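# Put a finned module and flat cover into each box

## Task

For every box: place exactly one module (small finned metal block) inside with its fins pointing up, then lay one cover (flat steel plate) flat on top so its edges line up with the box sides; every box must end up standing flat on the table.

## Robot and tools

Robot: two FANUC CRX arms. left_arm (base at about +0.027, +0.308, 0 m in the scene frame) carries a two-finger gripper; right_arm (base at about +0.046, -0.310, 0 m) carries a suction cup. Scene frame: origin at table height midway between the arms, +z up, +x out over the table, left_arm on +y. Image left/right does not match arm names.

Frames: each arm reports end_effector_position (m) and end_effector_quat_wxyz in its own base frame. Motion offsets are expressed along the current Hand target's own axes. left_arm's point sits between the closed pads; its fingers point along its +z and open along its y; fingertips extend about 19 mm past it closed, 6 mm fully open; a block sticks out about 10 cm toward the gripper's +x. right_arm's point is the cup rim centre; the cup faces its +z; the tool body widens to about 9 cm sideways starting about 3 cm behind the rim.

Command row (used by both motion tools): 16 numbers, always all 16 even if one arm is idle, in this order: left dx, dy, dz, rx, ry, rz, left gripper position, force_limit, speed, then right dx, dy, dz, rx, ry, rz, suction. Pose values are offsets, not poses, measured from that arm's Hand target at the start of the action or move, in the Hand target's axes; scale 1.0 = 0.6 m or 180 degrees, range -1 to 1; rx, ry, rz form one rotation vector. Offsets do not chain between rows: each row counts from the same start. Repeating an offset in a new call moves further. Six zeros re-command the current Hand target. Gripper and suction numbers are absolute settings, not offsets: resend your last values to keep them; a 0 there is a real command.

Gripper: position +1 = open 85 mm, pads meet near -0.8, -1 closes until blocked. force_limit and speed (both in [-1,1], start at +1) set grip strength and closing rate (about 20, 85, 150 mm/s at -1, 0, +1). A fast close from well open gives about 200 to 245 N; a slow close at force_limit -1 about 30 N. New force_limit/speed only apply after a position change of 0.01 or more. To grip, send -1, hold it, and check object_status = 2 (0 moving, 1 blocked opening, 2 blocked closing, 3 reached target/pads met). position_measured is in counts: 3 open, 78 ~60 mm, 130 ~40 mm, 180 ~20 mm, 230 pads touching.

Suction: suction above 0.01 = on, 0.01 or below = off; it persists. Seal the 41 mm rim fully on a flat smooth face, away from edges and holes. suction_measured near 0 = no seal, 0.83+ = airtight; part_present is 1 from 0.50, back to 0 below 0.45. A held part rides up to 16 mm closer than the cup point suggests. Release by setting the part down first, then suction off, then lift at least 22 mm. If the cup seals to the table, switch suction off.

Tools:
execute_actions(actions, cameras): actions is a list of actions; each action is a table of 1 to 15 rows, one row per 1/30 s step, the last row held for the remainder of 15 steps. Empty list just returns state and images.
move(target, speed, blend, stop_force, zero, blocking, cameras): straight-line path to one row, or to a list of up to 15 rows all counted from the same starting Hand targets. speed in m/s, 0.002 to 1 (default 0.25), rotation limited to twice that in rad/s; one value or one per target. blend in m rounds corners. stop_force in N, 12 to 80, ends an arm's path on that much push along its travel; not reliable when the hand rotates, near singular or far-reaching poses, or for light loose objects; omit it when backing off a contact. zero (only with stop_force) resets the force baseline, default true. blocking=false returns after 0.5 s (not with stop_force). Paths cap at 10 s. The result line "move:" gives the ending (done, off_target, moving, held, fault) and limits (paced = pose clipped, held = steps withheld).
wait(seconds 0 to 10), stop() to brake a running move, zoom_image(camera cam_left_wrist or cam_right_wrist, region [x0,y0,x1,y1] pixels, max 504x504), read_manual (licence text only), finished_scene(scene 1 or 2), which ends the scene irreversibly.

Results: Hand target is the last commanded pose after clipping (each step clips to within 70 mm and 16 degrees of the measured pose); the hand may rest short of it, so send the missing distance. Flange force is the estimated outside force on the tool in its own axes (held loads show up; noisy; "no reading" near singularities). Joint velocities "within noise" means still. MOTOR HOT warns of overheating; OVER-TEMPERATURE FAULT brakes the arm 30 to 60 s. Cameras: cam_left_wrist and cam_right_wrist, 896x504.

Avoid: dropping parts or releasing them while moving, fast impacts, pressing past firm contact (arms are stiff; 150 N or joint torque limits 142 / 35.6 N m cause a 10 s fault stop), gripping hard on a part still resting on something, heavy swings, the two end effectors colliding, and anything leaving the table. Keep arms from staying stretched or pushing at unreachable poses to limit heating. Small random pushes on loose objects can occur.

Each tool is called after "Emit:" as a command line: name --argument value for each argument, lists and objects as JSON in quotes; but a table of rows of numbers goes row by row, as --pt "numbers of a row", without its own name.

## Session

Emit:
execute_actions --actions '[]'

Scene clock: 0.00 s.
left_arm: end_effector_position=(+0.2559, -0.0921, +0.3543) position_measured=3 object_status=3 end_effector_quat_wxyz=(-0.518, -0.498, +0.665, -0.203) | right_arm: end_effector_position=(+0.4641, -0.1343, +0.2245) suction_measured=0.00 part_present=0 end_effector_quat_wxyz=(-0.241, +0.594, +0.734, +0.226)
Joint positions: left_arm=[0.629 0.008 -0.41 0.464 -2.249 0.728] | right_arm=[-0.388 0.377 0.286 -0.589 -1.813 -1.019]
Joint velocities: within noise
Flange force (N): no reading
Hand target: left_arm +0.2559, -0.0921, +0.3543; -0.518, -0.498, +0.665, -0.203 | right_arm +0.4641, -0.1343, +0.2245; -0.241, +0.594, +0.734, +0.226
camera_calibration:
cam_left_wrist: T_world_to_cam=[[-0.877355, 0.400897, 0.263683, 0.17501], [0.0930038, 0.681175, -0.726189, 0.317018], [-0.470742, -0.612603, -0.634917, 0.41616], [0, 0, 0, 1]] pos_world=[0.319966, -0.0311652, 0.448295]
cam_right_wrist: T_world_to_cam=[[-0.977748, -0.207898, -0.0280468, 0.440602], [-0.112618, 0.40738, 0.906288, -0.0699622], [-0.17699, 0.889281, -0.421728, 0.368955], [0, 0, 0, 1]] pos_world=[0.48822, -0.208003, 0.231362]

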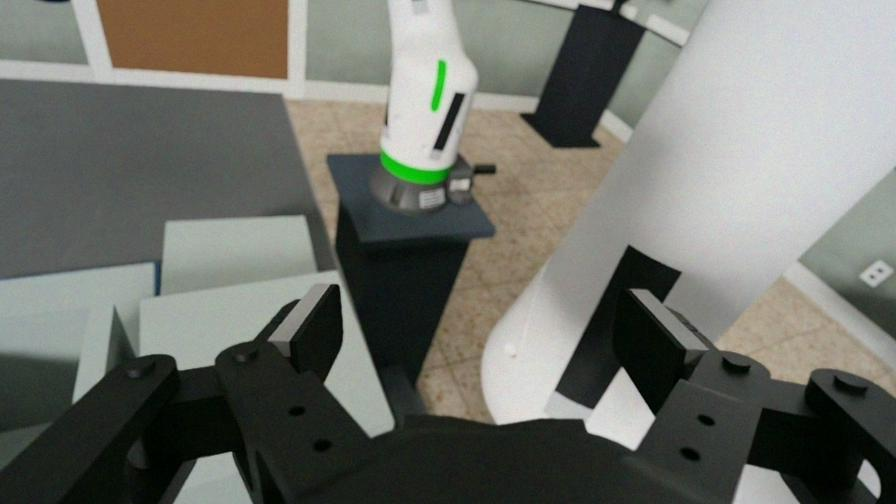

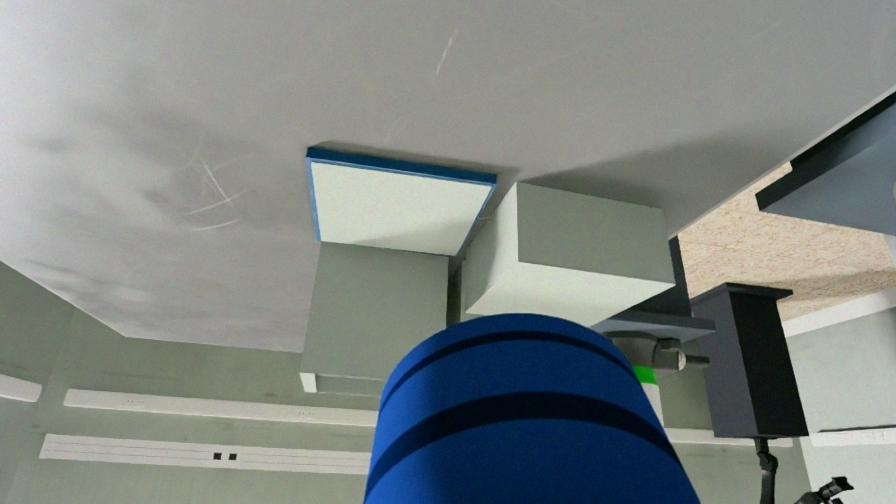

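Emit:
move --target '[0.0095,-0.0238,-0.107,-0.1459,-0.3722,0.3579,1,-0.3,-0.5,0.6997,-0.0793,0.014,0.0668,-0.3492,-0.4545,0]' --speed 0.5

Scene clock: 6.37 s.
left_arm: end_effector_position=(+0.2998, -0.0503, +0.3804) position_measured=3 object_status=3 end_effector_quat_wxyz=(+0.000, +0.000, +1.000, +0.001) | right_arm: end_effector_position=(+0.3416, +0.1818, +0.4768) suction_measured=0.00 part_present=0 end_effector_quat_wxyz=(+0.287, -0.003, +0.956, -0.061)
Joint positions: left_arm=[0.274 -0.342 -0.055 -0.001 -1.858 -0.274] | right_arm=[1.27 -0.372 -0.179 0.597 -1.677 -1.171]
Joint velocities: within noise
Flange force (N): left_arm=[-0.8 -1.5 -1.6] | right_arm=[0.0 1.3 2.1]
Hand target: left_arm +0.2998, -0.0503, +0.3804; +0.000, +0.000, +1.000, +0.001 | right_arm +0.3416, +0.1818, +0.4768; +0.287, -0.003, +0.956, -0.061
Off the commanded pose: left_arm 0.000 m, 0 deg | right_arm 0.000 m, 0 deg.
move: done; limits=paced
camera_calibration:
cam_left_wrist: T_world_to_cam=[[-0.0248337, 0.999639, -0.0102968, 0.0686769], [0.952707, 0.0267858, 0.302707, -0.378707], [0.302874, -0.00229255, -0.953028, 0.398778], [0, 0, 0, 1]] pos_world=[0.241722, -0.0575939, 0.495391]
cam_right_wrist: T_world_to_cam=[[-0.0406992, -0.989565, 0.13822, 0.136362], [-0.992336, 0.0238784, -0.121242, 0.418916], [0.116677, -0.142095, -0.982952, 0.527273], [0, 0, 0, 1]] pos_world=[0.359734, 0.199859, 0.550226]

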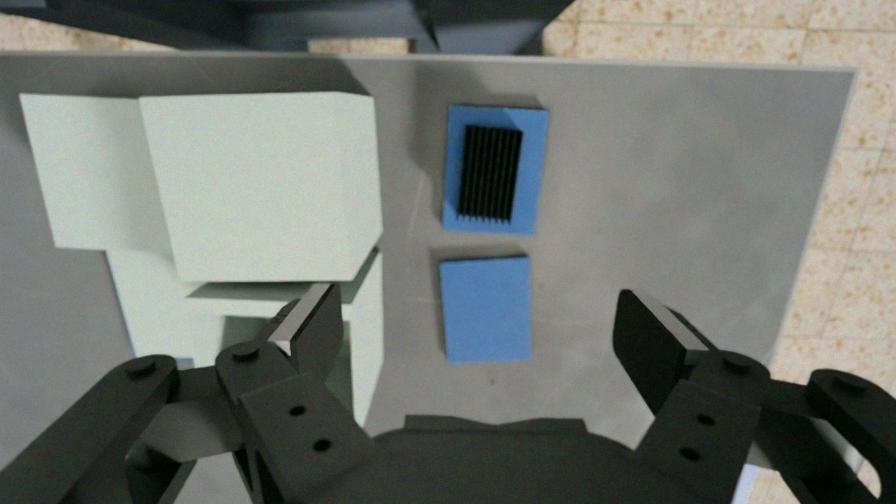

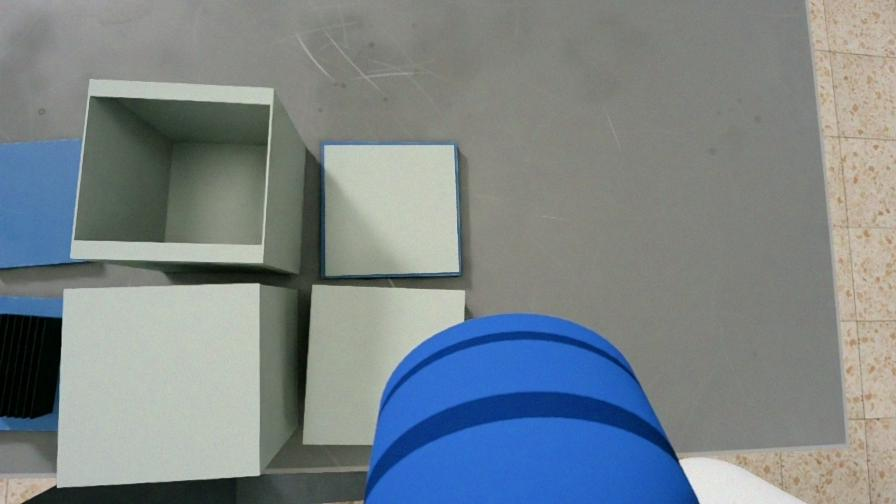

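Emit:
move --target '[0.0203,0.0488,0.4673,-0.004,0.111,0.0226,1,-0.3,-0.5,0,0,0,0,0,0,0]' --speed 0.25 --cameras '["cam_left_wrist"]'

Scene clock: 13.57 s.
left_arm: end_effector_position=(+0.2875, -0.0207, +0.1001) position_measured=3 object_status=3 end_effector_quat_wxyz=(-0.174, +0.035, +0.984, +0.007) | right_arm: end_effector_position=(+0.3416, +0.1818, +0.4768) suction_measured=0.00 part_present=0 end_effector_quat_wxyz=(+0.287, -0.003, +0.956, -0.061)
Joint positions: left_arm=[0.26 -0.017 -0.469 -0.114 -1.45 -0.299] | right_arm=[1.27 -0.372 -0.179 0.597 -1.677 -1.172]
Joint velocities: within noise
Flange force (N): left_arm=[2.4 -1.2 -1.9] | right_arm=[1.7 1.2 2.6]
Hand target: left_arm +0.2876, -0.0207, +0.1000; -0.174, +0.035, +0.984, +0.007 | right_arm +0.3416, +0.1818, +0.4768; +0.287, -0.003, +0.956, -0.061
Off the commanded pose: left_arm 0.000 m, 0 deg | right_arm 0.000 m, 0 deg.
move: done
camera_calibration:
cam_left_wrist: T_world_to_cam=[[0.0444747, 0.99901, -0.00122866, 0.0150215], [0.99816, -0.0444876, -0.0411983, -0.263017], [-0.0412122, 0.000605888, -0.99915, 0.239058], [0, 0, 0, 1]] pos_world=[0.271717, -0.0268524, 0.228038]
Images, in order (width x height): cam_left_wrist 896x504.

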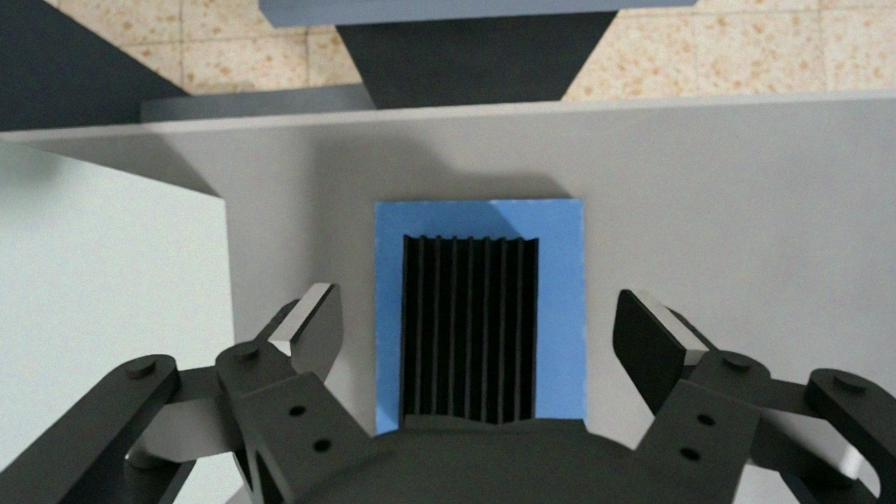

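Emit:
move --target '[-0.0405,0,0.0917,0,0,0,1,-0.3,-0.5,0,0,0,0,0,0,0]' --speed 0.08 --cameras '["cam_left_wrist"]'

Scene clock: 16.63 s.
left_arm: end_effector_position=(+0.2916, -0.0209, +0.0401) position_measured=3 object_status=3 end_effector_quat_wxyz=(-0.174, +0.035, +0.984, +0.007) | right_arm: end_effector_position=(+0.3416, +0.1818, +0.4768) suction_measured=0.00 part_present=0 end_effector_quat_wxyz=(+0.287, -0.003, +0.956, -0.061)
Joint positions: left_arm=[0.257 0.085 -0.529 -0.116 -1.29 -0.277] | right_arm=[1.27 -0.372 -0.179 0.597 -1.677 -1.172]
Joint velocities: within noise
Flange force (N): left_arm=[-2.4 -1.4 -1.9] | right_arm=[1.4 1.4 3.0]
Hand target: left_arm +0.2916, -0.0209, +0.0400; -0.174, +0.035, +0.984, +0.007 | right_arm +0.3416, +0.1818, +0.4768; +0.287, -0.003, +0.956, -0.061
Off the commanded pose: left_arm 0.000 m, 0 deg | right_arm 0.000 m, 0 deg.
move: done
camera_calibration:
cam_left_wrist: T_world_to_cam=[[0.0444747, 0.99901, -0.00122866, 0.0149652], [0.99816, -0.0444876, -0.0411983, -0.26959], [-0.0412122, 0.000605888, -0.99915, 0.179278], [0, 0, 0, 1]] pos_world=[0.275817, -0.0270524, 0.168038]
Images, in order (width x height): cam_left_wrist 896x504.

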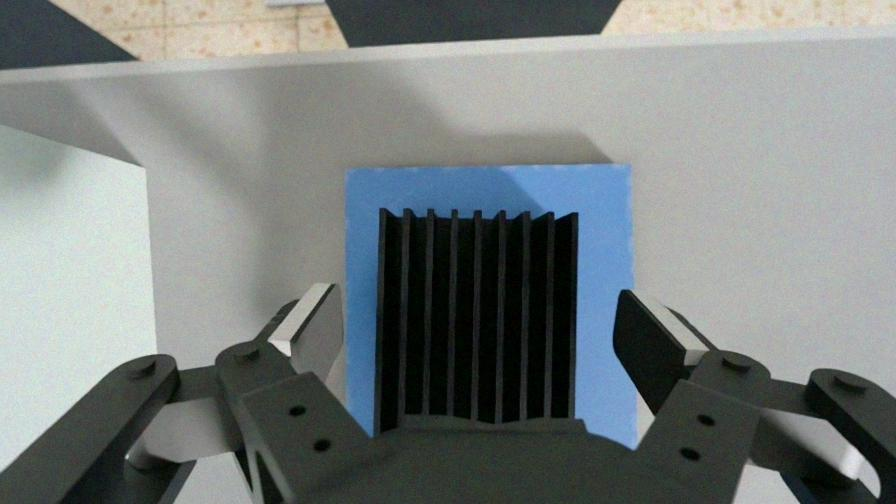

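Emit:
move --target '[0,0,0,0,0,0,-1,-0.1,-0.9,0,0,0,0,0,0,0]' --cameras '[]'

Emit:
wait --seconds 0.4 --cameras '[]'

Emit:
move --target '[0.0285,0,-0.0783,0,0,0,-1,-0.1,-0.9,0,0,0,0,0,0,0]' --cameras '["cam_left_wrist"]' --speed 0.08

Scene clock: 18.97 s.
left_arm: end_effector_position=(+0.2916, -0.0209, +0.0400) position_measured=79 object_status=0 end_effector_quat_wxyz=(-0.174, +0.035, +0.984, +0.007) | right_arm: end_effector_position=(+0.3416, +0.1818, +0.4768) suction_measured=0.00 part_present=0 end_effector_quat_wxyz=(+0.287, -0.003, +0.956, -0.061)
Joint positions: left_arm=[0.257 0.085 -0.529 -0.116 -1.29 -0.277] | right_arm=[1.27 -0.372 -0.179 0.597 -1.677 -1.172]
Joint velocities: within noise
Flange force (N): left_arm=[4.6 -0.4 -26.6] | right_arm=[1.6 1.1 2.5]
Hand target: left_arm +0.2916, -0.0209, +0.0400; -0.174, +0.035, +0.984, +0.007 | right_arm +0.3416, +0.1818, +0.4768; +0.287, -0.003, +0.956, -0.061
Off the commanded pose: left_arm 0.000 m, 0 deg | right_arm 0.000 m, 0 deg.
move: done
No camera images: "cameras" was empty.

Scene clock: 19.37 s.
left_arm: end_effector_position=(+0.2916, -0.0209, +0.0400) position_measured=79 object_status=2 end_effector_quat_wxyz=(-0.174, +0.035, +0.984, +0.007) | right_arm: end_effector_position=(+0.3416, +0.1818, +0.4768) suction_measured=0.00 part_present=0 end_effector_quat_wxyz=(+0.287, -0.003, +0.956, -0.061)
Joint positions: left_arm=[0.257 0.085 -0.529 -0.116 -1.29 -0.277] | right_arm=[1.27 -0.372 -0.179 0.597 -1.677 -1.172]
Joint velocities: within noise
Flange force (N): left_arm=[4.1 -0.7 -26.5] | right_arm=[1.8 1.3 2.9]
Hand target: left_arm +0.2916, -0.0209, +0.0400; -0.174, +0.035, +0.984, +0.007 | right_arm +0.3416, +0.1818, +0.4768; +0.287, -0.003, +0.956, -0.061
Off the commanded pose: left_arm 0.000 m, 0 deg | right_arm 0.000 m, 0 deg.
wait: 0.40 s; at rest by 0.17 s
No camera images: "cameras" was empty.

Scene clock: 20.43 s.
left_arm: end_effector_position=(+0.2916, -0.0210, +0.0900) position_measured=79 object_status=2 end_effector_quat_wxyz=(-0.174, +0.035, +0.984, +0.007) | right_arm: end_effector_position=(+0.3416, +0.1818, +0.4768) suction_measured=0.00 part_present=0 end_effector_quat_wxyz=(+0.287, -0.003, +0.956, -0.061)
Joint positions: left_arm=[0.257 0.007 -0.472 -0.113 -1.423 -0.293] | right_arm=[1.27 -0.372 -0.179 0.597 -1.677 -1.172]
Joint velocities: within noise
Flange force (N): left_arm=[0.8 -1.6 -0.4] | right_arm=[2.0 1.0 2.9]
Hand target: left_arm +0.2916, -0.0210, +0.0900; -0.174, +0.035, +0.984, +0.007 | right_arm +0.3416, +0.1818, +0.4768; +0.287, -0.003, +0.956, -0.061
Off the commanded pose: left_arm 0.000 m, 0 deg | right_arm 0.000 m, 0 deg.
move: done
camera_calibration:
cam_left_wrist: T_world_to_cam=[[0.0446756, 0.999001, -0.00123852, 0.0150734], [0.998147, -0.0446886, -0.0412946, -0.26752], [-0.0413087, 0.000608634, -0.999146, 0.229161], [0, 0, 0, 1]] pos_world=[0.275817, -0.0271529, 0.217937]
Images, in order (width x height): cam_left_wrist 896x504.

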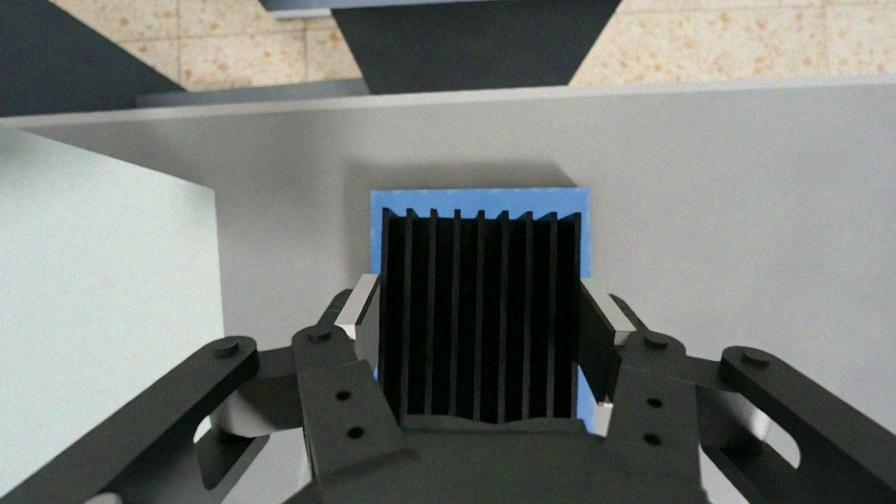

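Emit:
move --pt "0.0969 0 -0.2663 0 0 0 -1 -0.1 -0.9 0.0378 -0.2605 0.3695 -0.0394 0.1853 0.0019 0" --pt "-0.2023 -0.3282 -0.3752 0.0065 0 -0.0178 -1 -0.1 -0.9 0.0378 -0.2605 0.3695 -0.0394 0.1853 0.0019 0" --cameras '["cam_left_wrist"]' --blend 0.04 --speed 0.22

Scene clock: 27.33 s.
left_arm: end_effector_position=(+0.4680, -0.2312, +0.2598) position_measured=79 object_status=2 end_effector_quat_wxyz=(-0.174, +0.006, +0.985, +0.002) | right_arm: end_effector_position=(+0.4399, +0.0002, +0.2994) suction_measured=0.00 part_present=0 end_effector_quat_wxyz=(+0.000, +0.000, +1.000, +0.000)
Joint positions: left_arm=[-0.174 0.445 0.423 0.057 -1.894 0.171] | right_arm=[0.301 -0.024 -0.026 0.001 -1.569 -0.3]
Joint velocities: within noise
Flange force (N): left_arm=[0.7 -0.3 2.8] | right_arm=[-0.3 0.3 3.5]
Hand target: left_arm +0.4681, -0.2313, +0.2598; -0.174, +0.006, +0.985, +0.002 | right_arm +0.4399, +0.0002, +0.2994; +0.000, +0.000, +1.000, +0.000
Off the commanded pose: left_arm 0.000 m, 0 deg | right_arm 0.000 m, 0 deg.
move: done
camera_calibration:
cam_left_wrist: T_world_to_cam=[[-0.0150587, 0.999886, -0.00130424, 0.245615], [0.999042, 0.0149923, -0.0411129, -0.432675], [-0.0410886, -0.0019221, -0.999154, 0.405549], [0, 0, 0, 1]] pos_world=[0.452622, -0.23832, 0.387738]
Images, in order (width x height): cam_left_wrist 896x504.

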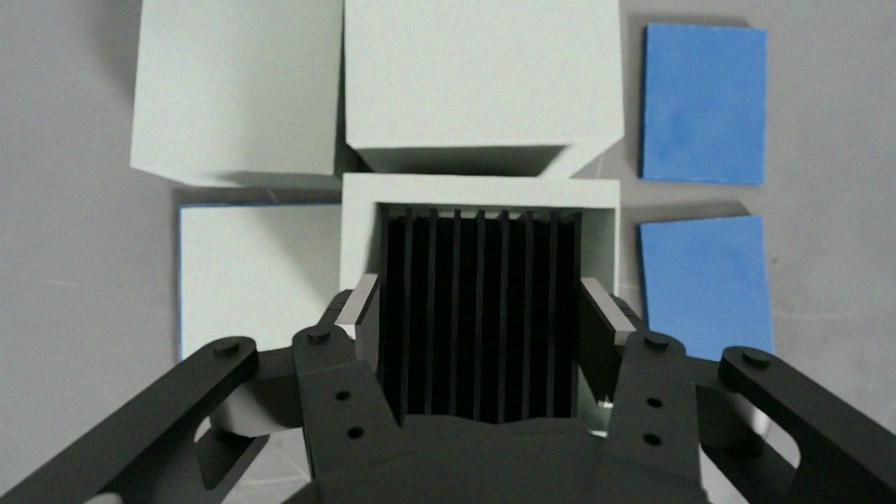

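Emit:
move --pt "0.0088 0.0117 0.0032 0 0 0 -1 -0.1 -0.9 0 0 0 0 0 0 0" --pt "-0.0595 0.0117 0.1912 0 0 0 -1 -0.1 -0.9 0 0 0 0 0 0 0" --cameras '["cam_left_wrist"]' --speed 0.1

Scene clock: 31.77 s.
left_arm: end_effector_position=(+0.4625, -0.2240, +0.1398) position_measured=79 object_status=2 end_effector_quat_wxyz=(-0.174, +0.006, +0.985, +0.002) | right_arm: end_effector_position=(+0.4399, +0.0002, +0.2994) suction_measured=0.00 part_present=0 end_effector_quat_wxyz=(+0.000, +0.000, +1.000, +0.000)
Joint positions: left_arm=[-0.164 0.468 0.175 0.051 -1.624 0.146] | right_arm=[0.301 -0.024 -0.026 0.001 -1.569 -0.3]
Joint velocities: within noise
Flange force (N): left_arm=[-1.5 -1.4 -1.3] | right_arm=[-0.1 0.3 3.4]
Hand target: left_arm +0.4625, -0.2240, +0.1398; -0.174, +0.006, +0.985, +0.002 | right_arm +0.4399, +0.0002, +0.2994; +0.000, +0.000, +1.000, +0.000
Off the commanded pose: left_arm 0.000 m, 0 deg | right_arm 0.000 m, 0 deg.
move: done
camera_calibration:
cam_left_wrist: T_world_to_cam=[[-0.0149561, 0.999887, -0.001207, 0.238103], [0.999044, 0.0148938, -0.0411097, -0.432146], [-0.0410871, -0.00182069, -0.999154, 0.285457], [0, 0, 0, 1]] pos_world=[0.447022, -0.23112, 0.267738]
Images, in order (width x height): cam_left_wrist 896x504.

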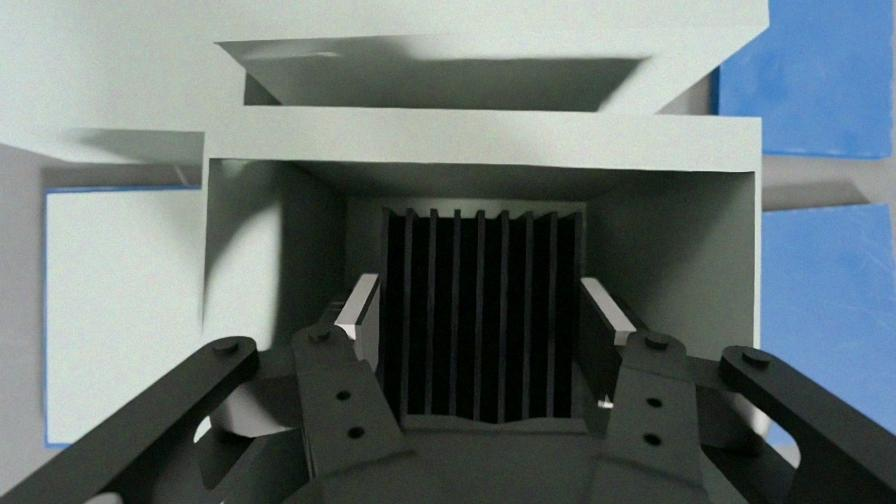

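Emit:
move --pt "-0.0285 0 0.0783 0 0 0 -1 -0.1 -0.9 0 0 0 0 0 0 0" --pt "-0.0082 0 0.0857 0 0 0 -1 -0.1 -0.9 0 0 0 0 0 0 0" --cameras '["cam_left_wrist"]' --speed 0.1

Emit:
move --target '[-0.0353,0,0.0971,0,0,0,-1,-0.1,-0.9,0,0,0,0,0,0,0]' --cameras '["cam_left_wrist"]' --speed 0.03 --stop_force 14

Scene clock: 34.43 s.
left_arm: end_effector_position=(+0.4495, -0.2238, +0.0898) position_measured=79 object_status=2 end_effector_quat_wxyz=(-0.174, +0.006, +0.985, +0.002) | right_arm: end_effector_position=(+0.4399, +0.0002, +0.2994) suction_measured=0.00 part_present=0 end_effector_quat_wxyz=(+0.000, +0.000, +1.000, +0.000)
Joint positions: left_arm=[-0.167 0.479 0.069 0.052 -1.506 0.143] | right_arm=[0.301 -0.024 -0.026 0.001 -1.569 -0.3]
Joint velocities: within noise
Flange force (N): left_arm=[-1.6 -1.1 1.6] | right_arm=[-0.1 0.6 3.5]
Hand target: left_arm +0.4495, -0.2238, +0.0898; -0.174, +0.006, +0.985, +0.002 | right_arm +0.4399, +0.0002, +0.2994; +0.000, +0.000, +1.000, +0.000
Off the commanded pose: left_arm 0.000 m, 0 deg | right_arm 0.000 m, 0 deg.
move: done
camera_calibration:
cam_left_wrist: T_world_to_cam=[[-0.0150561, 0.999886, -0.00120276, 0.237692], [0.999038, 0.0149938, -0.0412113, -0.421269], [-0.0411885, -0.00182208, -0.99915, 0.235013], [0, 0, 0, 1]] pos_world=[0.434122, -0.23092, 0.217738]
Images, in order (width x height): cam_left_wrist 896x504.

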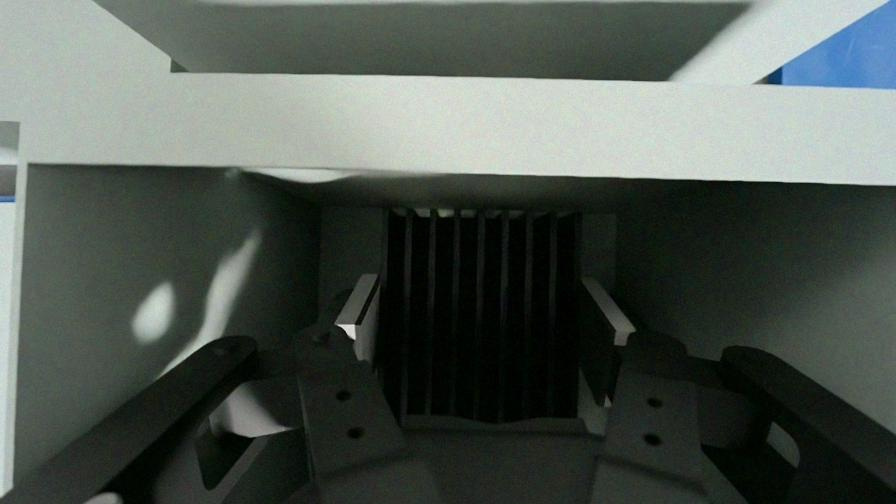

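Scene clock: 37.03 s.
left_arm: end_effector_position=(+0.4495, -0.2238, +0.0318) position_measured=79 object_status=2 end_effector_quat_wxyz=(-0.174, +0.006, +0.985, +0.001) | right_arm: end_effector_position=(+0.4399, +0.0002, +0.2994) suction_measured=0.00 part_present=0 end_effector_quat_wxyz=(+0.000, +0.000, +1.000, +0.000)
Joint positions: left_arm=[-0.167 0.541 0.013 0.053 -1.388 0.136] | right_arm=[0.301 -0.024 -0.026 0.001 -1.569 -0.3]
Joint velocities: within noise
Flange force (N): left_arm=[6.5 4.0 -20.6] | right_arm=[-0.3 0.1 3.6]
Hand target: left_arm +0.4494, -0.2238, +0.0318; -0.174, +0.006, +0.985, +0.002 (not the last commanded pose) | right_arm +0.4399, +0.0002, +0.2994; +0.000, +0.000, +1.000, +0.000
Off the commanded pose: left_arm 0.004 m, 0 deg | right_arm 0.000 m, 0 deg.
move: contact (left_arm)
camera_calibration:
cam_left_wrist: T_world_to_cam=[[-0.0151642, 0.999884, -0.00149829, 0.237616], [0.999032, 0.0150894, -0.0413174, -0.423619], [-0.04129, -0.00212338, -0.999145, 0.177036], [0, 0, 0, 1]] pos_world=[0.434122, -0.23082, 0.159737]
Images, in order (width x height): cam_left_wrist 896x504.

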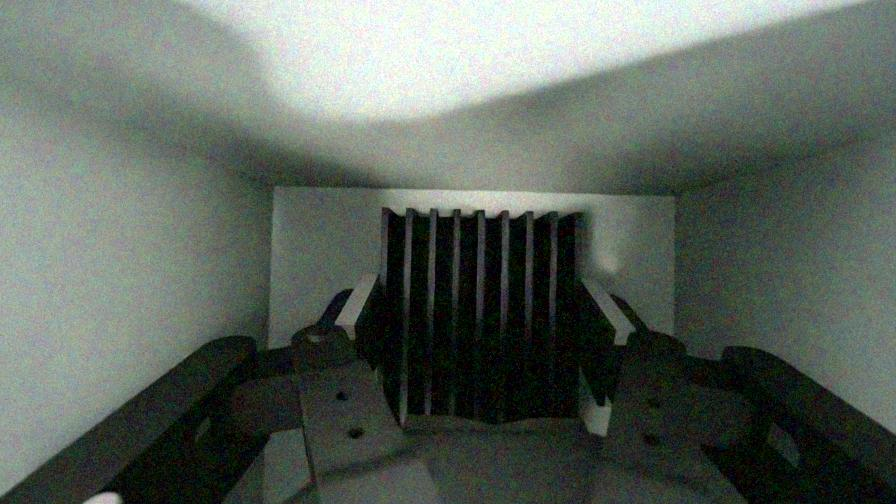

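Emit:
move --target '[0,0,0,0,0,0,0.55,-0.1,-0.5,0,0,0,0,0,0,0]' --cameras '[]'

Emit:
move --pt "0.034 0 -0.094 0 0 0 0.55 -0.1 -0.5 0 0 0 0 0 0 0" --pt "0.0366 0 -0.164 0 0 0 0.55 -0.1 -0.5 0 0 0 0 0 0 0" --pt "0.1336 0 -0.4304 0 0 0 0.55 -0.1 -0.5 0 0 0 0 0 0 0" --cameras '["cam_left_wrist"]' --speed 0.15 --blend 0.02

Scene clock: 38.63 s.
left_arm: end_effector_position=(+0.4494, -0.2237, +0.0316) position_measured=59 object_status=0 end_effector_quat_wxyz=(-0.174, +0.006, +0.985, +0.002) | right_arm: end_effector_position=(+0.4399, +0.0002, +0.2994) suction_measured=0.00 part_present=0 end_effector_quat_wxyz=(+0.000, +0.000, +1.000, +0.000)
Joint positions: left_arm=[-0.167 0.542 0.012 0.053 -1.388 0.136] | right_arm=[0.301 -0.024 -0.026 0.001 -1.569 -0.3]
Joint velocities: within noise
Flange force (N): left_arm=[0.3 -1.3 -1.5] | right_arm=[-0.3 0.6 3.8]
Hand target: left_arm +0.4494, -0.2238, +0.0318; -0.174, +0.006, +0.985, +0.002 | right_arm +0.4399, +0.0002, +0.2994; +0.000, +0.000, +1.000, +0.000
Off the commanded pose: left_arm 0.000 m, 0 deg | right_arm 0.000 m, 0 deg.
move: done
No camera images: "cameras" was empty.

Scene clock: 41.00 s.
left_arm: end_effector_position=(+0.4625, -0.2242, +0.3018) position_measured=59 object_status=3 end_effector_quat_wxyz=(-0.174, +0.006, +0.985, +0.002) | right_arm: end_effector_position=(+0.4399, +0.0002, +0.2994) suction_measured=0.00 part_present=0 end_effector_quat_wxyz=(+0.000, +0.000, +1.000, +0.000)
Joint positions: left_arm=[-0.164 0.428 0.498 0.056 -1.986 0.166] | right_arm=[0.301 -0.024 -0.026 0.001 -1.569 -0.3]
Joint velocities: within noise
Flange force (N): left_arm=[-0.2 -1.7 -1.9] | right_arm=[-0.3 0.5 3.7]
Hand target: left_arm +0.4625, -0.2242, +0.3019; -0.174, +0.006, +0.985, +0.002 | right_arm +0.4399, +0.0002, +0.2994; +0.000, +0.000, +1.000, +0.000
Off the commanded pose: left_arm 0.000 m, 0 deg | right_arm 0.000 m, 0 deg.
move: done
camera_calibration:
cam_left_wrist: T_world_to_cam=[[-0.0151615, 0.999884, -0.00139835, 0.238574], [0.999032, 0.0150908, -0.0413159, -0.425441], [-0.04129, -0.00202341, -0.999145, 0.447464], [0, 0, 0, 1]] pos_world=[0.447122, -0.23122, 0.429837]
Images, in order (width x height): cam_left_wrist 896x504.

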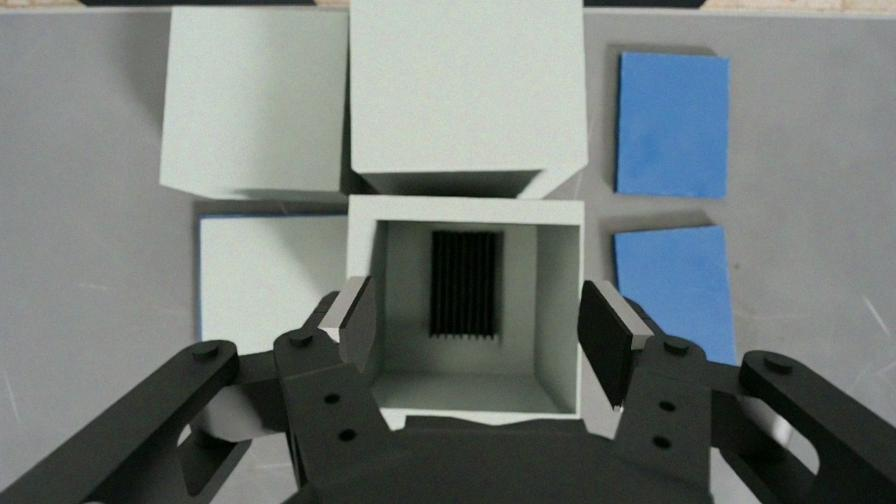

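Emit:
move --target '[0.1957,0.533,0.018,0,0,0,0.55,-0.1,-0.5,-0.065,0.63,0.05,0,0,0,0]' --cameras '["cam_right_wrist"]' --speed 0.25

Emit:
zoom_image --camera "cam_right_wrist" --region '[240, 280, 360, 380]'

Emit:
zoom_image --camera "cam_right_wrist" --region '[580, 280, 700, 380]'

Scene clock: 45.00 s.
left_arm: end_effector_position=(+0.3523, +0.0969, +0.3322) position_measured=59 object_status=3 end_effector_quat_wxyz=(-0.174, +0.006, +0.985, +0.002) | right_arm: end_effector_position=(+0.4787, +0.3782, +0.2692) suction_measured=0.00 part_present=0 end_effector_quat_wxyz=(+0.000, +0.000, +1.000, +0.000)
Joint positions: left_arm=[0.481 0.053 0.18 -0.18 -2.001 -0.543] | right_arm=[0.884 0.417 0.427 0.001 -1.581 -0.883]
Joint velocities: within noise
Flange force (N): left_arm=[-0.5 0.3 -1.3] | right_arm=[-0.5 0.7 2.7]
Hand target: left_arm +0.3523, +0.0969, +0.3322; -0.174, +0.006, +0.985, +0.002 | right_arm +0.4787, +0.3782, +0.2692; +0.000, +0.000, +1.000, +0.000
Off the commanded pose: left_arm 0.000 m, 0 deg | right_arm 0.000 m, 0 deg.
move: done
camera_calibration:
cam_right_wrist: T_world_to_cam=[[0.00156004, -0.99972, 0.0236303, 0.379456], [-0.894545, 0.00916702, 0.446884, 0.330953], [-0.446975, -0.0218355, -0.89428, 0.535702], [0, 0, 0, 1]] pos_world=[0.534906, 0.388013, 0.322203]
Images, in order (width x height): cam_right_wrist 896x504.

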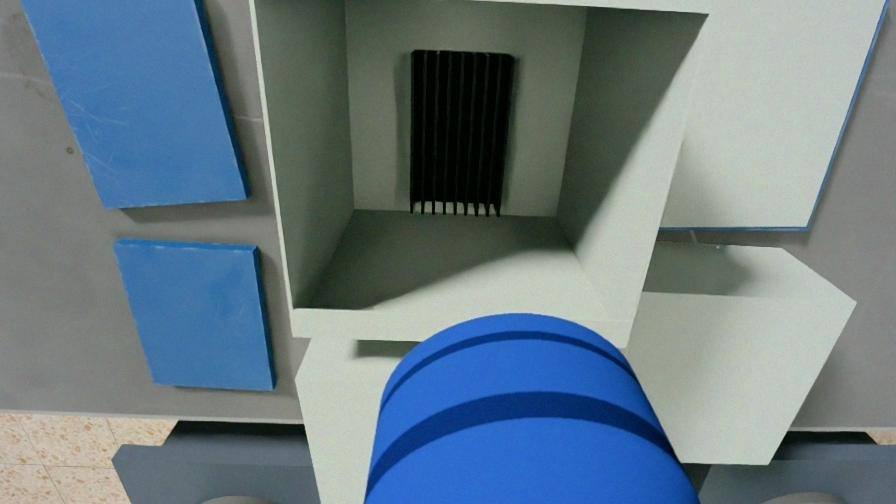

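Scaled by 4.200 from the camera's 896x504 image, which has a finer 1280x720 frame.

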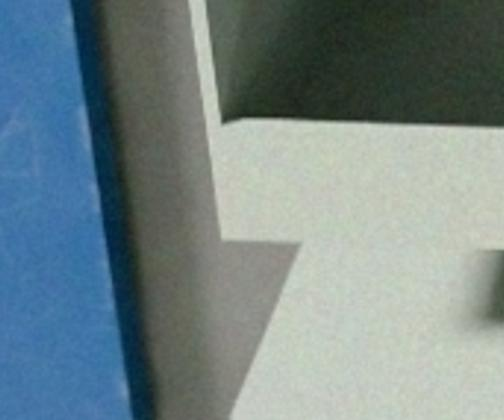

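Scaled by 4.200 from the camera's 896x504 image, which has a finer 1280x720 frame.

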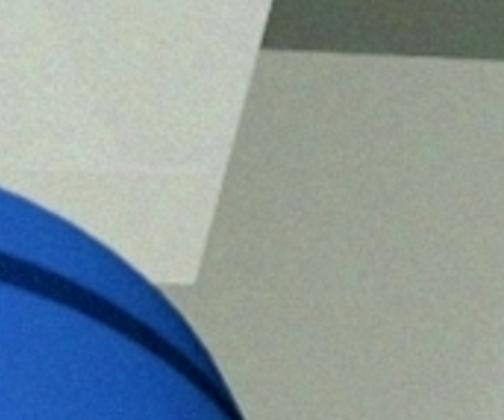

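Emit:
move --pt "0 0 0 0 0 0 0.55 -0.1 -0.5 -0.005 -0.3033 0 0 0 0 0" --pt "0 0 0 0 0 0 0.55 -0.1 -0.5 -0.005 -0.3033 0.22 0 0 0 0" --cameras '["cam_right_wrist"]' --speed 0.25 --blend 0.03

Emit:
zoom_image --camera "cam_right_wrist" --region '[220, 260, 340, 360]'

Emit:
zoom_image --camera "cam_right_wrist" --region '[560, 240, 680, 340]'

Scene clock: 49.40 s.
left_arm: end_effector_position=(+0.3523, +0.0969, +0.3322) position_measured=59 object_status=3 end_effector_quat_wxyz=(-0.174, +0.006, +0.985, +0.002) | right_arm: end_effector_position=(+0.4819, +0.1962, +0.1374) suction_measured=0.00 part_present=0 end_effector_quat_wxyz=(+0.000, +0.000, +1.000, +0.000)
Joint positions: left_arm=[0.481 0.053 0.18 -0.18 -2.001 -0.543] | right_arm=[0.64 0.248 -0.109 0.001 -1.214 -0.639]
Joint velocities: within noise
Flange force (N): left_arm=[-0.5 -1.4 -1.5] | right_arm=[1.9 -0.6 3.8]
Hand target: left_arm +0.3523, +0.0969, +0.3322; -0.174, +0.006, +0.985, +0.002 | right_arm +0.4819, +0.1962, +0.1373; +0.000, +0.000, +1.000, +0.000
Off the commanded pose: left_arm 0.000 m, 0 deg | right_arm 0.000 m, 0 deg.
move: done
camera_calibration:
cam_right_wrist: T_world_to_cam=[[0.00156004, -0.99972, 0.0236303, 0.200619], [-0.894545, 0.00916702, 0.446884, 0.394428], [-0.446975, -0.0218355, -0.89428, 0.415203], [0, 0, 0, 1]] pos_world=[0.538106, 0.206013, 0.190303]
Images, in order (width x height): cam_right_wrist 896x504.

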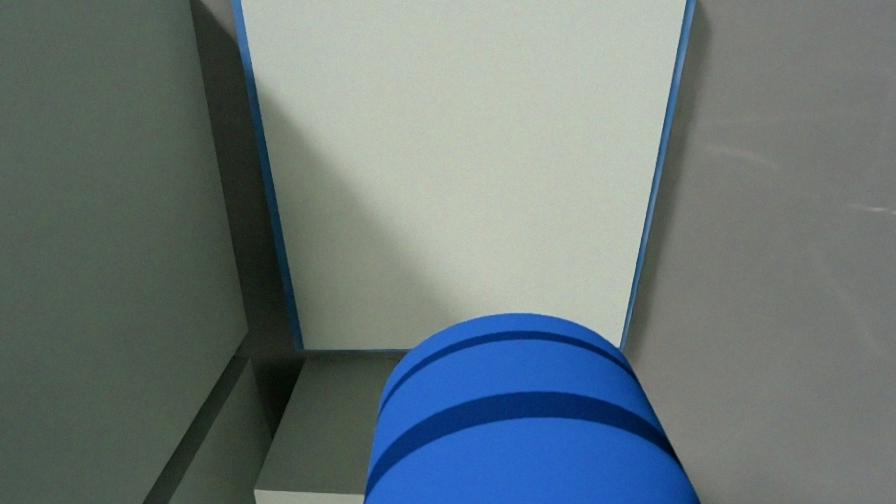

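Scaled by 4.200 from the camera's 896x504 image, which has a finer 1280x720 frame.

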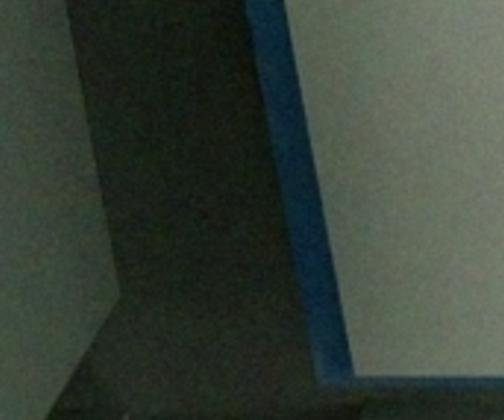

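Scaled by 4.200 from the camera's 896x504 image, which has a finer 1280x720 frame.

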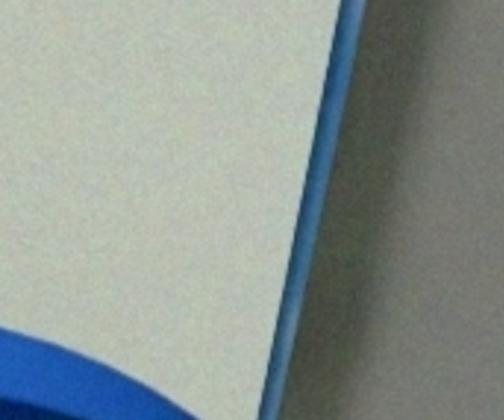

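Emit:
zoom_image --camera "cam_right_wrist" --region '[290, 320, 410, 380]'

Scaled by 4.200 from the camera's 896x504 image, which has a finer 1280x720 frame.

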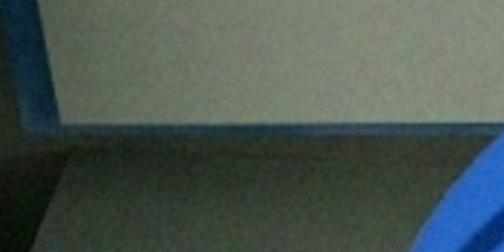

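Emit:
move --target '[0,0,0,0,0,0,0.55,-0.1,-0.5,0.014,0.0023,0.17,0,0,0,0]' --cameras '[]' --speed 0.15

Emit:
move --target '[0,0,0,0,0,0,0.55,-0.1,-0.5,0,0,0.0645,0,0,0,1]' --cameras '[]' --speed 0.025 --stop_force 12

Scene clock: 54.73 s.
left_arm: end_effector_position=(+0.3523, +0.0969, +0.3322) position_measured=59 object_status=3 end_effector_quat_wxyz=(-0.174, +0.006, +0.985, +0.002) | right_arm: end_effector_position=(+0.4736, +0.1975, +0.0354) suction_measured=0.00 part_present=0 end_effector_quat_wxyz=(+0.000, +0.000, +1.000, +0.000)
Joint positions: left_arm=[0.481 0.053 0.18 -0.18 -2.001 -0.543] | right_arm=[0.652 0.347 -0.246 0.001 -0.978 -0.652]
Joint velocities: within noise
Flange force (N): left_arm=[-0.6 -1.3 -1.8] | right_arm=[1.6 -0.5 3.0]
Hand target: left_arm +0.3523, +0.0969, +0.3322; -0.174, +0.006, +0.985, +0.002 | right_arm +0.4736, +0.1975, +0.0353; +0.000, +0.000, +1.000, +0.000
Off the commanded pose: left_arm 0.000 m, 0 deg | right_arm 0.000 m, 0 deg.
move: done
No camera images: "cameras" was empty.

Scene clock: 57.13 s.
left_arm: end_effector_position=(+0.3523, +0.0969, +0.3322) position_measured=59 object_status=3 end_effector_quat_wxyz=(-0.174, +0.006, +0.985, +0.002) | right_arm: end_effector_position=(+0.4736, +0.1975, -0.0034) suction_measured=1.00 part_present=1 end_effector_quat_wxyz=(+0.000, +0.000, +1.000, +0.000)
Joint positions: left_arm=[0.481 0.053 0.18 -0.18 -2.001 -0.543] | right_arm=[0.652 0.405 -0.274 0.001 -0.891 -0.652]
Joint velocities: within noise
Flange force (N): left_arm=[-0.7 -1.1 -2.0] | right_arm=[0.7 0.0 6.7]
Hand target: left_arm +0.3523, +0.0969, +0.3322; -0.174, +0.006, +0.985, +0.002 | right_arm +0.4736, +0.1975, -0.0034; +0.000, +0.000, +1.000, +0.000
Off the commanded pose: left_arm 0.000 m, 0 deg | right_arm 0.000 m, 0 deg.
move: done
No camera images: "cameras" was empty.

Emit:
move --pt "0 0 0 0 0 0 0.55 -0.1 -0.5 0 0 -0.05 0 0 0 1" --pt "0 0 0 0 0 0 0.55 -0.1 -0.5 0 0 -0.38 0 0 0 1" --pt "0 0 0 0 0 0 0.55 -0.1 -0.5 -0.01 0.2993 -0.38 0 0 0.0147 1" --pt "0 0 0 0 0 0 0.55 -0.1 -0.5 -0.01 0.2993 -0.26 0 0 0.0147 1" --cameras '["cam_left_wrist"]' --speed '[0.05,0.15,0.15,0.15]' --blend '[0,0.03,0.03,0]'

Emit:
move --target '[0,0,0,0,0,0,0.55,-0.1,-0.5,0,0,0.045,0,0,0,1]' --cameras '["cam_left_wrist"]' --speed 0.015 --stop_force 12

Scene clock: 63.33 s.
left_arm: end_effector_position=(+0.3523, +0.0969, +0.3322) position_measured=59 object_status=3 end_effector_quat_wxyz=(-0.174, +0.006, +0.985, +0.002) | right_arm: end_effector_position=(+0.4794, +0.3772, +0.1526) suction_measured=1.00 part_present=1 end_effector_quat_wxyz=(+0.000, +0.023, +1.000, +0.000)
Joint positions: left_arm=[0.481 0.053 0.18 -0.18 -2.001 -0.543] | right_arm=[0.882 0.452 0.203 0.001 -1.321 -0.928]
Joint velocities: within noise
Flange force (N): left_arm=[-0.1 -1.5 -0.7] | right_arm=[0.5 0.1 6.9]
Hand target: left_arm +0.3523, +0.0969, +0.3322; -0.174, +0.006, +0.985, +0.002 | right_arm +0.4794, +0.3772, +0.1525; +0.000, +0.023, +1.000, +0.000
Off the commanded pose: left_arm 0.000 m, 0 deg | right_arm 0.000 m, 0 deg.
move: done
camera_calibration:
cam_left_wrist: T_world_to_cam=[[-0.0150616, 0.999886, -0.00140107, -0.08415], [0.999034, 0.0149909, -0.0413142, -0.318934], [-0.0412884, -0.00202197, -0.999145, 0.473837], [0, 0, 0, 1]] pos_world=[0.336922, 0.0898795, 0.460137]
Images, in order (width x height): cam_left_wrist 896x504.

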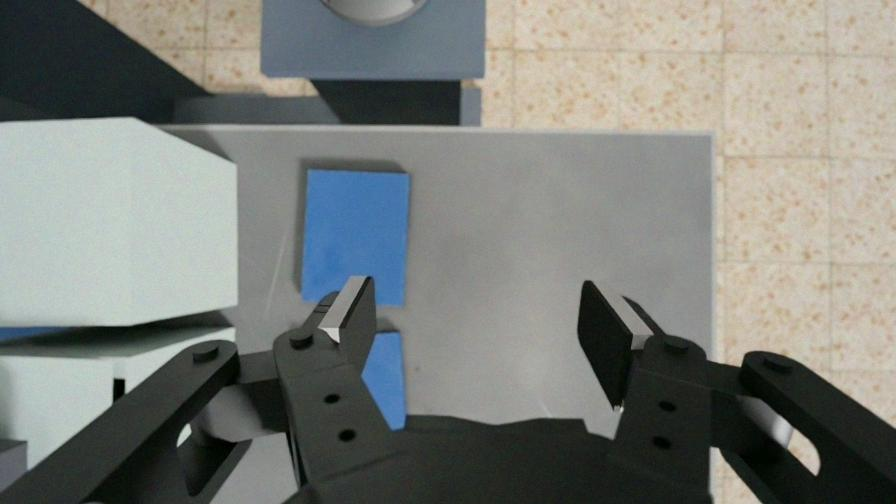

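Scene clock: 65.03 s.
left_arm: end_effector_position=(+0.3523, +0.0969, +0.3322) position_measured=59 object_status=3 end_effector_quat_wxyz=(-0.174, +0.006, +0.985, +0.002) | right_arm: end_effector_position=(+0.4794, +0.3772, +0.1367) suction_measured=1.00 part_present=1 end_effector_quat_wxyz=(+0.000, +0.023, +1.000, +0.000)
Joint positions: left_arm=[0.481 0.053 0.18 -0.18 -2.001 -0.543] | right_arm=[0.882 0.463 0.179 0.001 -1.287 -0.928]
Joint velocities: within noise
Flange force (N): left_arm=[-0.9 -1.3 -1.2] | right_arm=[7.3 -2.8 -16.8]
Hand target: left_arm +0.3523, +0.0969, +0.3322; -0.174, +0.006, +0.985, +0.002 | right_arm +0.4794, +0.3772, +0.1367; +0.000, +0.023, +1.000, +0.000 (not the last commanded pose)
Off the commanded pose: left_arm 0.000 m, 0 deg | right_arm 0.011 m, 0 deg.
move: contact (right_arm)
camera_calibration:
cam_left_wrist: T_world_to_cam=[[-0.0150616, 0.999886, -0.00140107, -0.08415], [0.999034, 0.0149909, -0.0413142, -0.318934], [-0.0412884, -0.00202197, -0.999145, 0.473837], [0, 0, 0, 1]] pos_world=[0.336922, 0.0898795, 0.460137]
Images, in order (width x height): cam_left_wrist 896x504.

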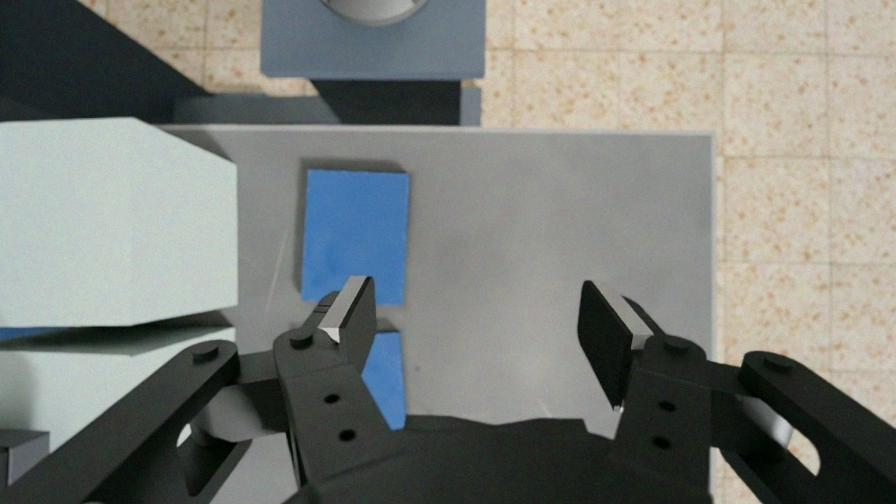

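Seated. Release and retreat.

Emit:
move --target '[0,0,0,0,0,0,0.55,-0.1,-0.5,0,0,-0.002,0,0,0,0]' --cameras '[]' --speed 0.02

Emit:
wait --seconds 0.6 --cameras '[]'

Emit:
move --target '[0,0,0,0,0,0,0.55,-0.1,-0.5,0,0,-0.22,0,0,0,0]' --cameras '["cam_right_wrist"]' --speed 0.12

Emit:
zoom_image --camera "cam_right_wrist" --region '[230, 200, 410, 380]'

Emit:
zoom_image --camera "cam_right_wrist" --region '[580, 0, 760, 380]'

Scene clock: 66.83 s.
left_arm: end_effector_position=(+0.3523, +0.0969, +0.3322) position_measured=59 object_status=3 end_effector_quat_wxyz=(-0.174, +0.006, +0.985, +0.002) | right_arm: end_effector_position=(+0.4794, +0.3772, +0.1379) suction_measured=0.00 part_present=0 end_effector_quat_wxyz=(+0.000, +0.023, +1.000, +0.000)
Joint positions: left_arm=[0.481 0.053 0.18 -0.18 -2.001 -0.543] | right_arm=[0.882 0.462 0.181 0.001 -1.289 -0.928]
Joint velocities: within noise
Flange force (N): left_arm=[-0.8 -1.2 -1.9] | right_arm=[2.4 -0.6 -19.6]
Hand target: left_arm +0.3523, +0.0969, +0.3322; -0.174, +0.006, +0.985, +0.002 | right_arm +0.4794, +0.3772, +0.1379; +0.000, +0.023, +1.000, +0.000
Off the commanded pose: left_arm 0.000 m, 0 deg | right_arm 0.000 m, 0 deg.
move: done
No camera images: "cameras" was empty.

Scene clock: 67.43 s.
left_arm: end_effector_position=(+0.3523, +0.0969, +0.3322) position_measured=59 object_status=3 end_effector_quat_wxyz=(-0.174, +0.006, +0.985, +0.002) | right_arm: end_effector_position=(+0.4794, +0.3772, +0.1379) suction_measured=0.00 part_present=0 end_effector_quat_wxyz=(+0.000, +0.023, +1.000, +0.000)
Joint positions: left_arm=[0.481 0.053 0.18 -0.18 -2.001 -0.543] | right_arm=[0.882 0.462 0.181 0.001 -1.29 -0.928]
Joint velocities: within noise
Flange force (N): left_arm=[-0.6 -1.1 -1.2] | right_arm=[2.4 -1.2 -19.1]
Hand target: left_arm +0.3523, +0.0969, +0.3322; -0.174, +0.006, +0.985, +0.002 | right_arm +0.4794, +0.3772, +0.1379; +0.000, +0.023, +1.000, +0.000
Off the commanded pose: left_arm 0.000 m, 0 deg | right_arm 0.000 m, 0 deg.
wait: 0.60 s; at rest by 0.17 s
No camera images: "cameras" was empty.

Scene clock: 69.03 s.
left_arm: end_effector_position=(+0.3523, +0.0969, +0.3322) position_measured=59 object_status=3 end_effector_quat_wxyz=(-0.174, +0.006, +0.985, +0.002) | right_arm: end_effector_position=(+0.4793, +0.3773, +0.2699) suction_measured=0.00 part_present=0 end_effector_quat_wxyz=(+0.000, +0.023, +1.000, +0.000)
Joint positions: left_arm=[0.481 0.053 0.18 -0.18 -2.001 -0.543] | right_arm=[0.882 0.416 0.427 0.001 -1.582 -0.928]
Joint velocities: within noise
Flange force (N): left_arm=[-0.5 -1.2 -0.6] | right_arm=[1.7 -1.0 4.5]
Hand target: left_arm +0.3523, +0.0969, +0.3322; -0.174, +0.006, +0.985, +0.002 | right_arm +0.4793, +0.3772, +0.2699; +0.000, +0.023, +1.000, +0.000
Off the commanded pose: left_arm 0.000 m, 0 deg | right_arm 0.000 m, 0 deg.
move: done
camera_calibration:
cam_right_wrist: T_world_to_cam=[[-0.0446861, -0.998724, 0.0235147, 0.400322], [-0.893247, 0.0504847, 0.446723, 0.315012], [-0.44734, -0.00104212, -0.894363, 0.5288], [0, 0, 0, 1]] pos_world=[0.535826, 0.384459, 0.322803]
Images, in order (width x height): cam_right_wrist 896x504.

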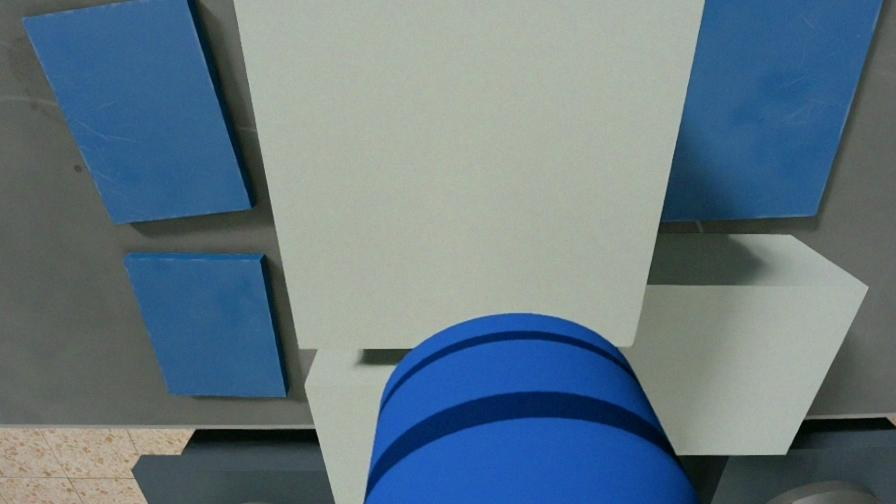

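Scaled by 2.800 from the camera's 896x504 image, which has a finer 1280x720 frame.

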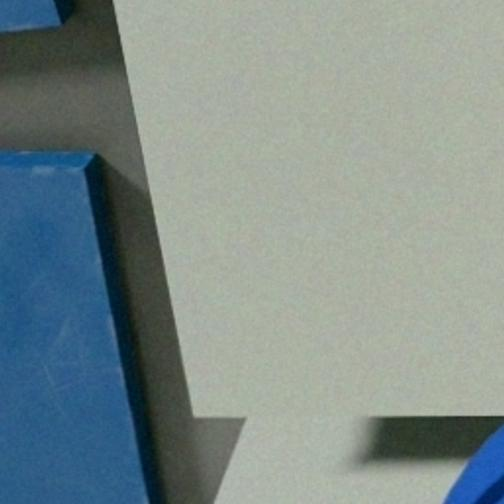

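Scaled by 1.326 from the camera's 896x504 image, which has a finer 1280x720 frame.

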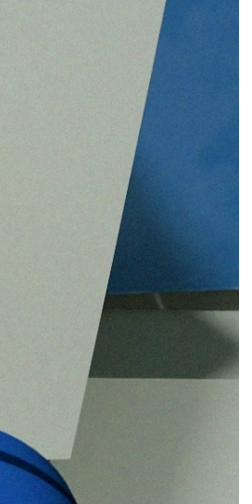

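Emit:
finished_scene --scene 2

The scene is finished: the task was done.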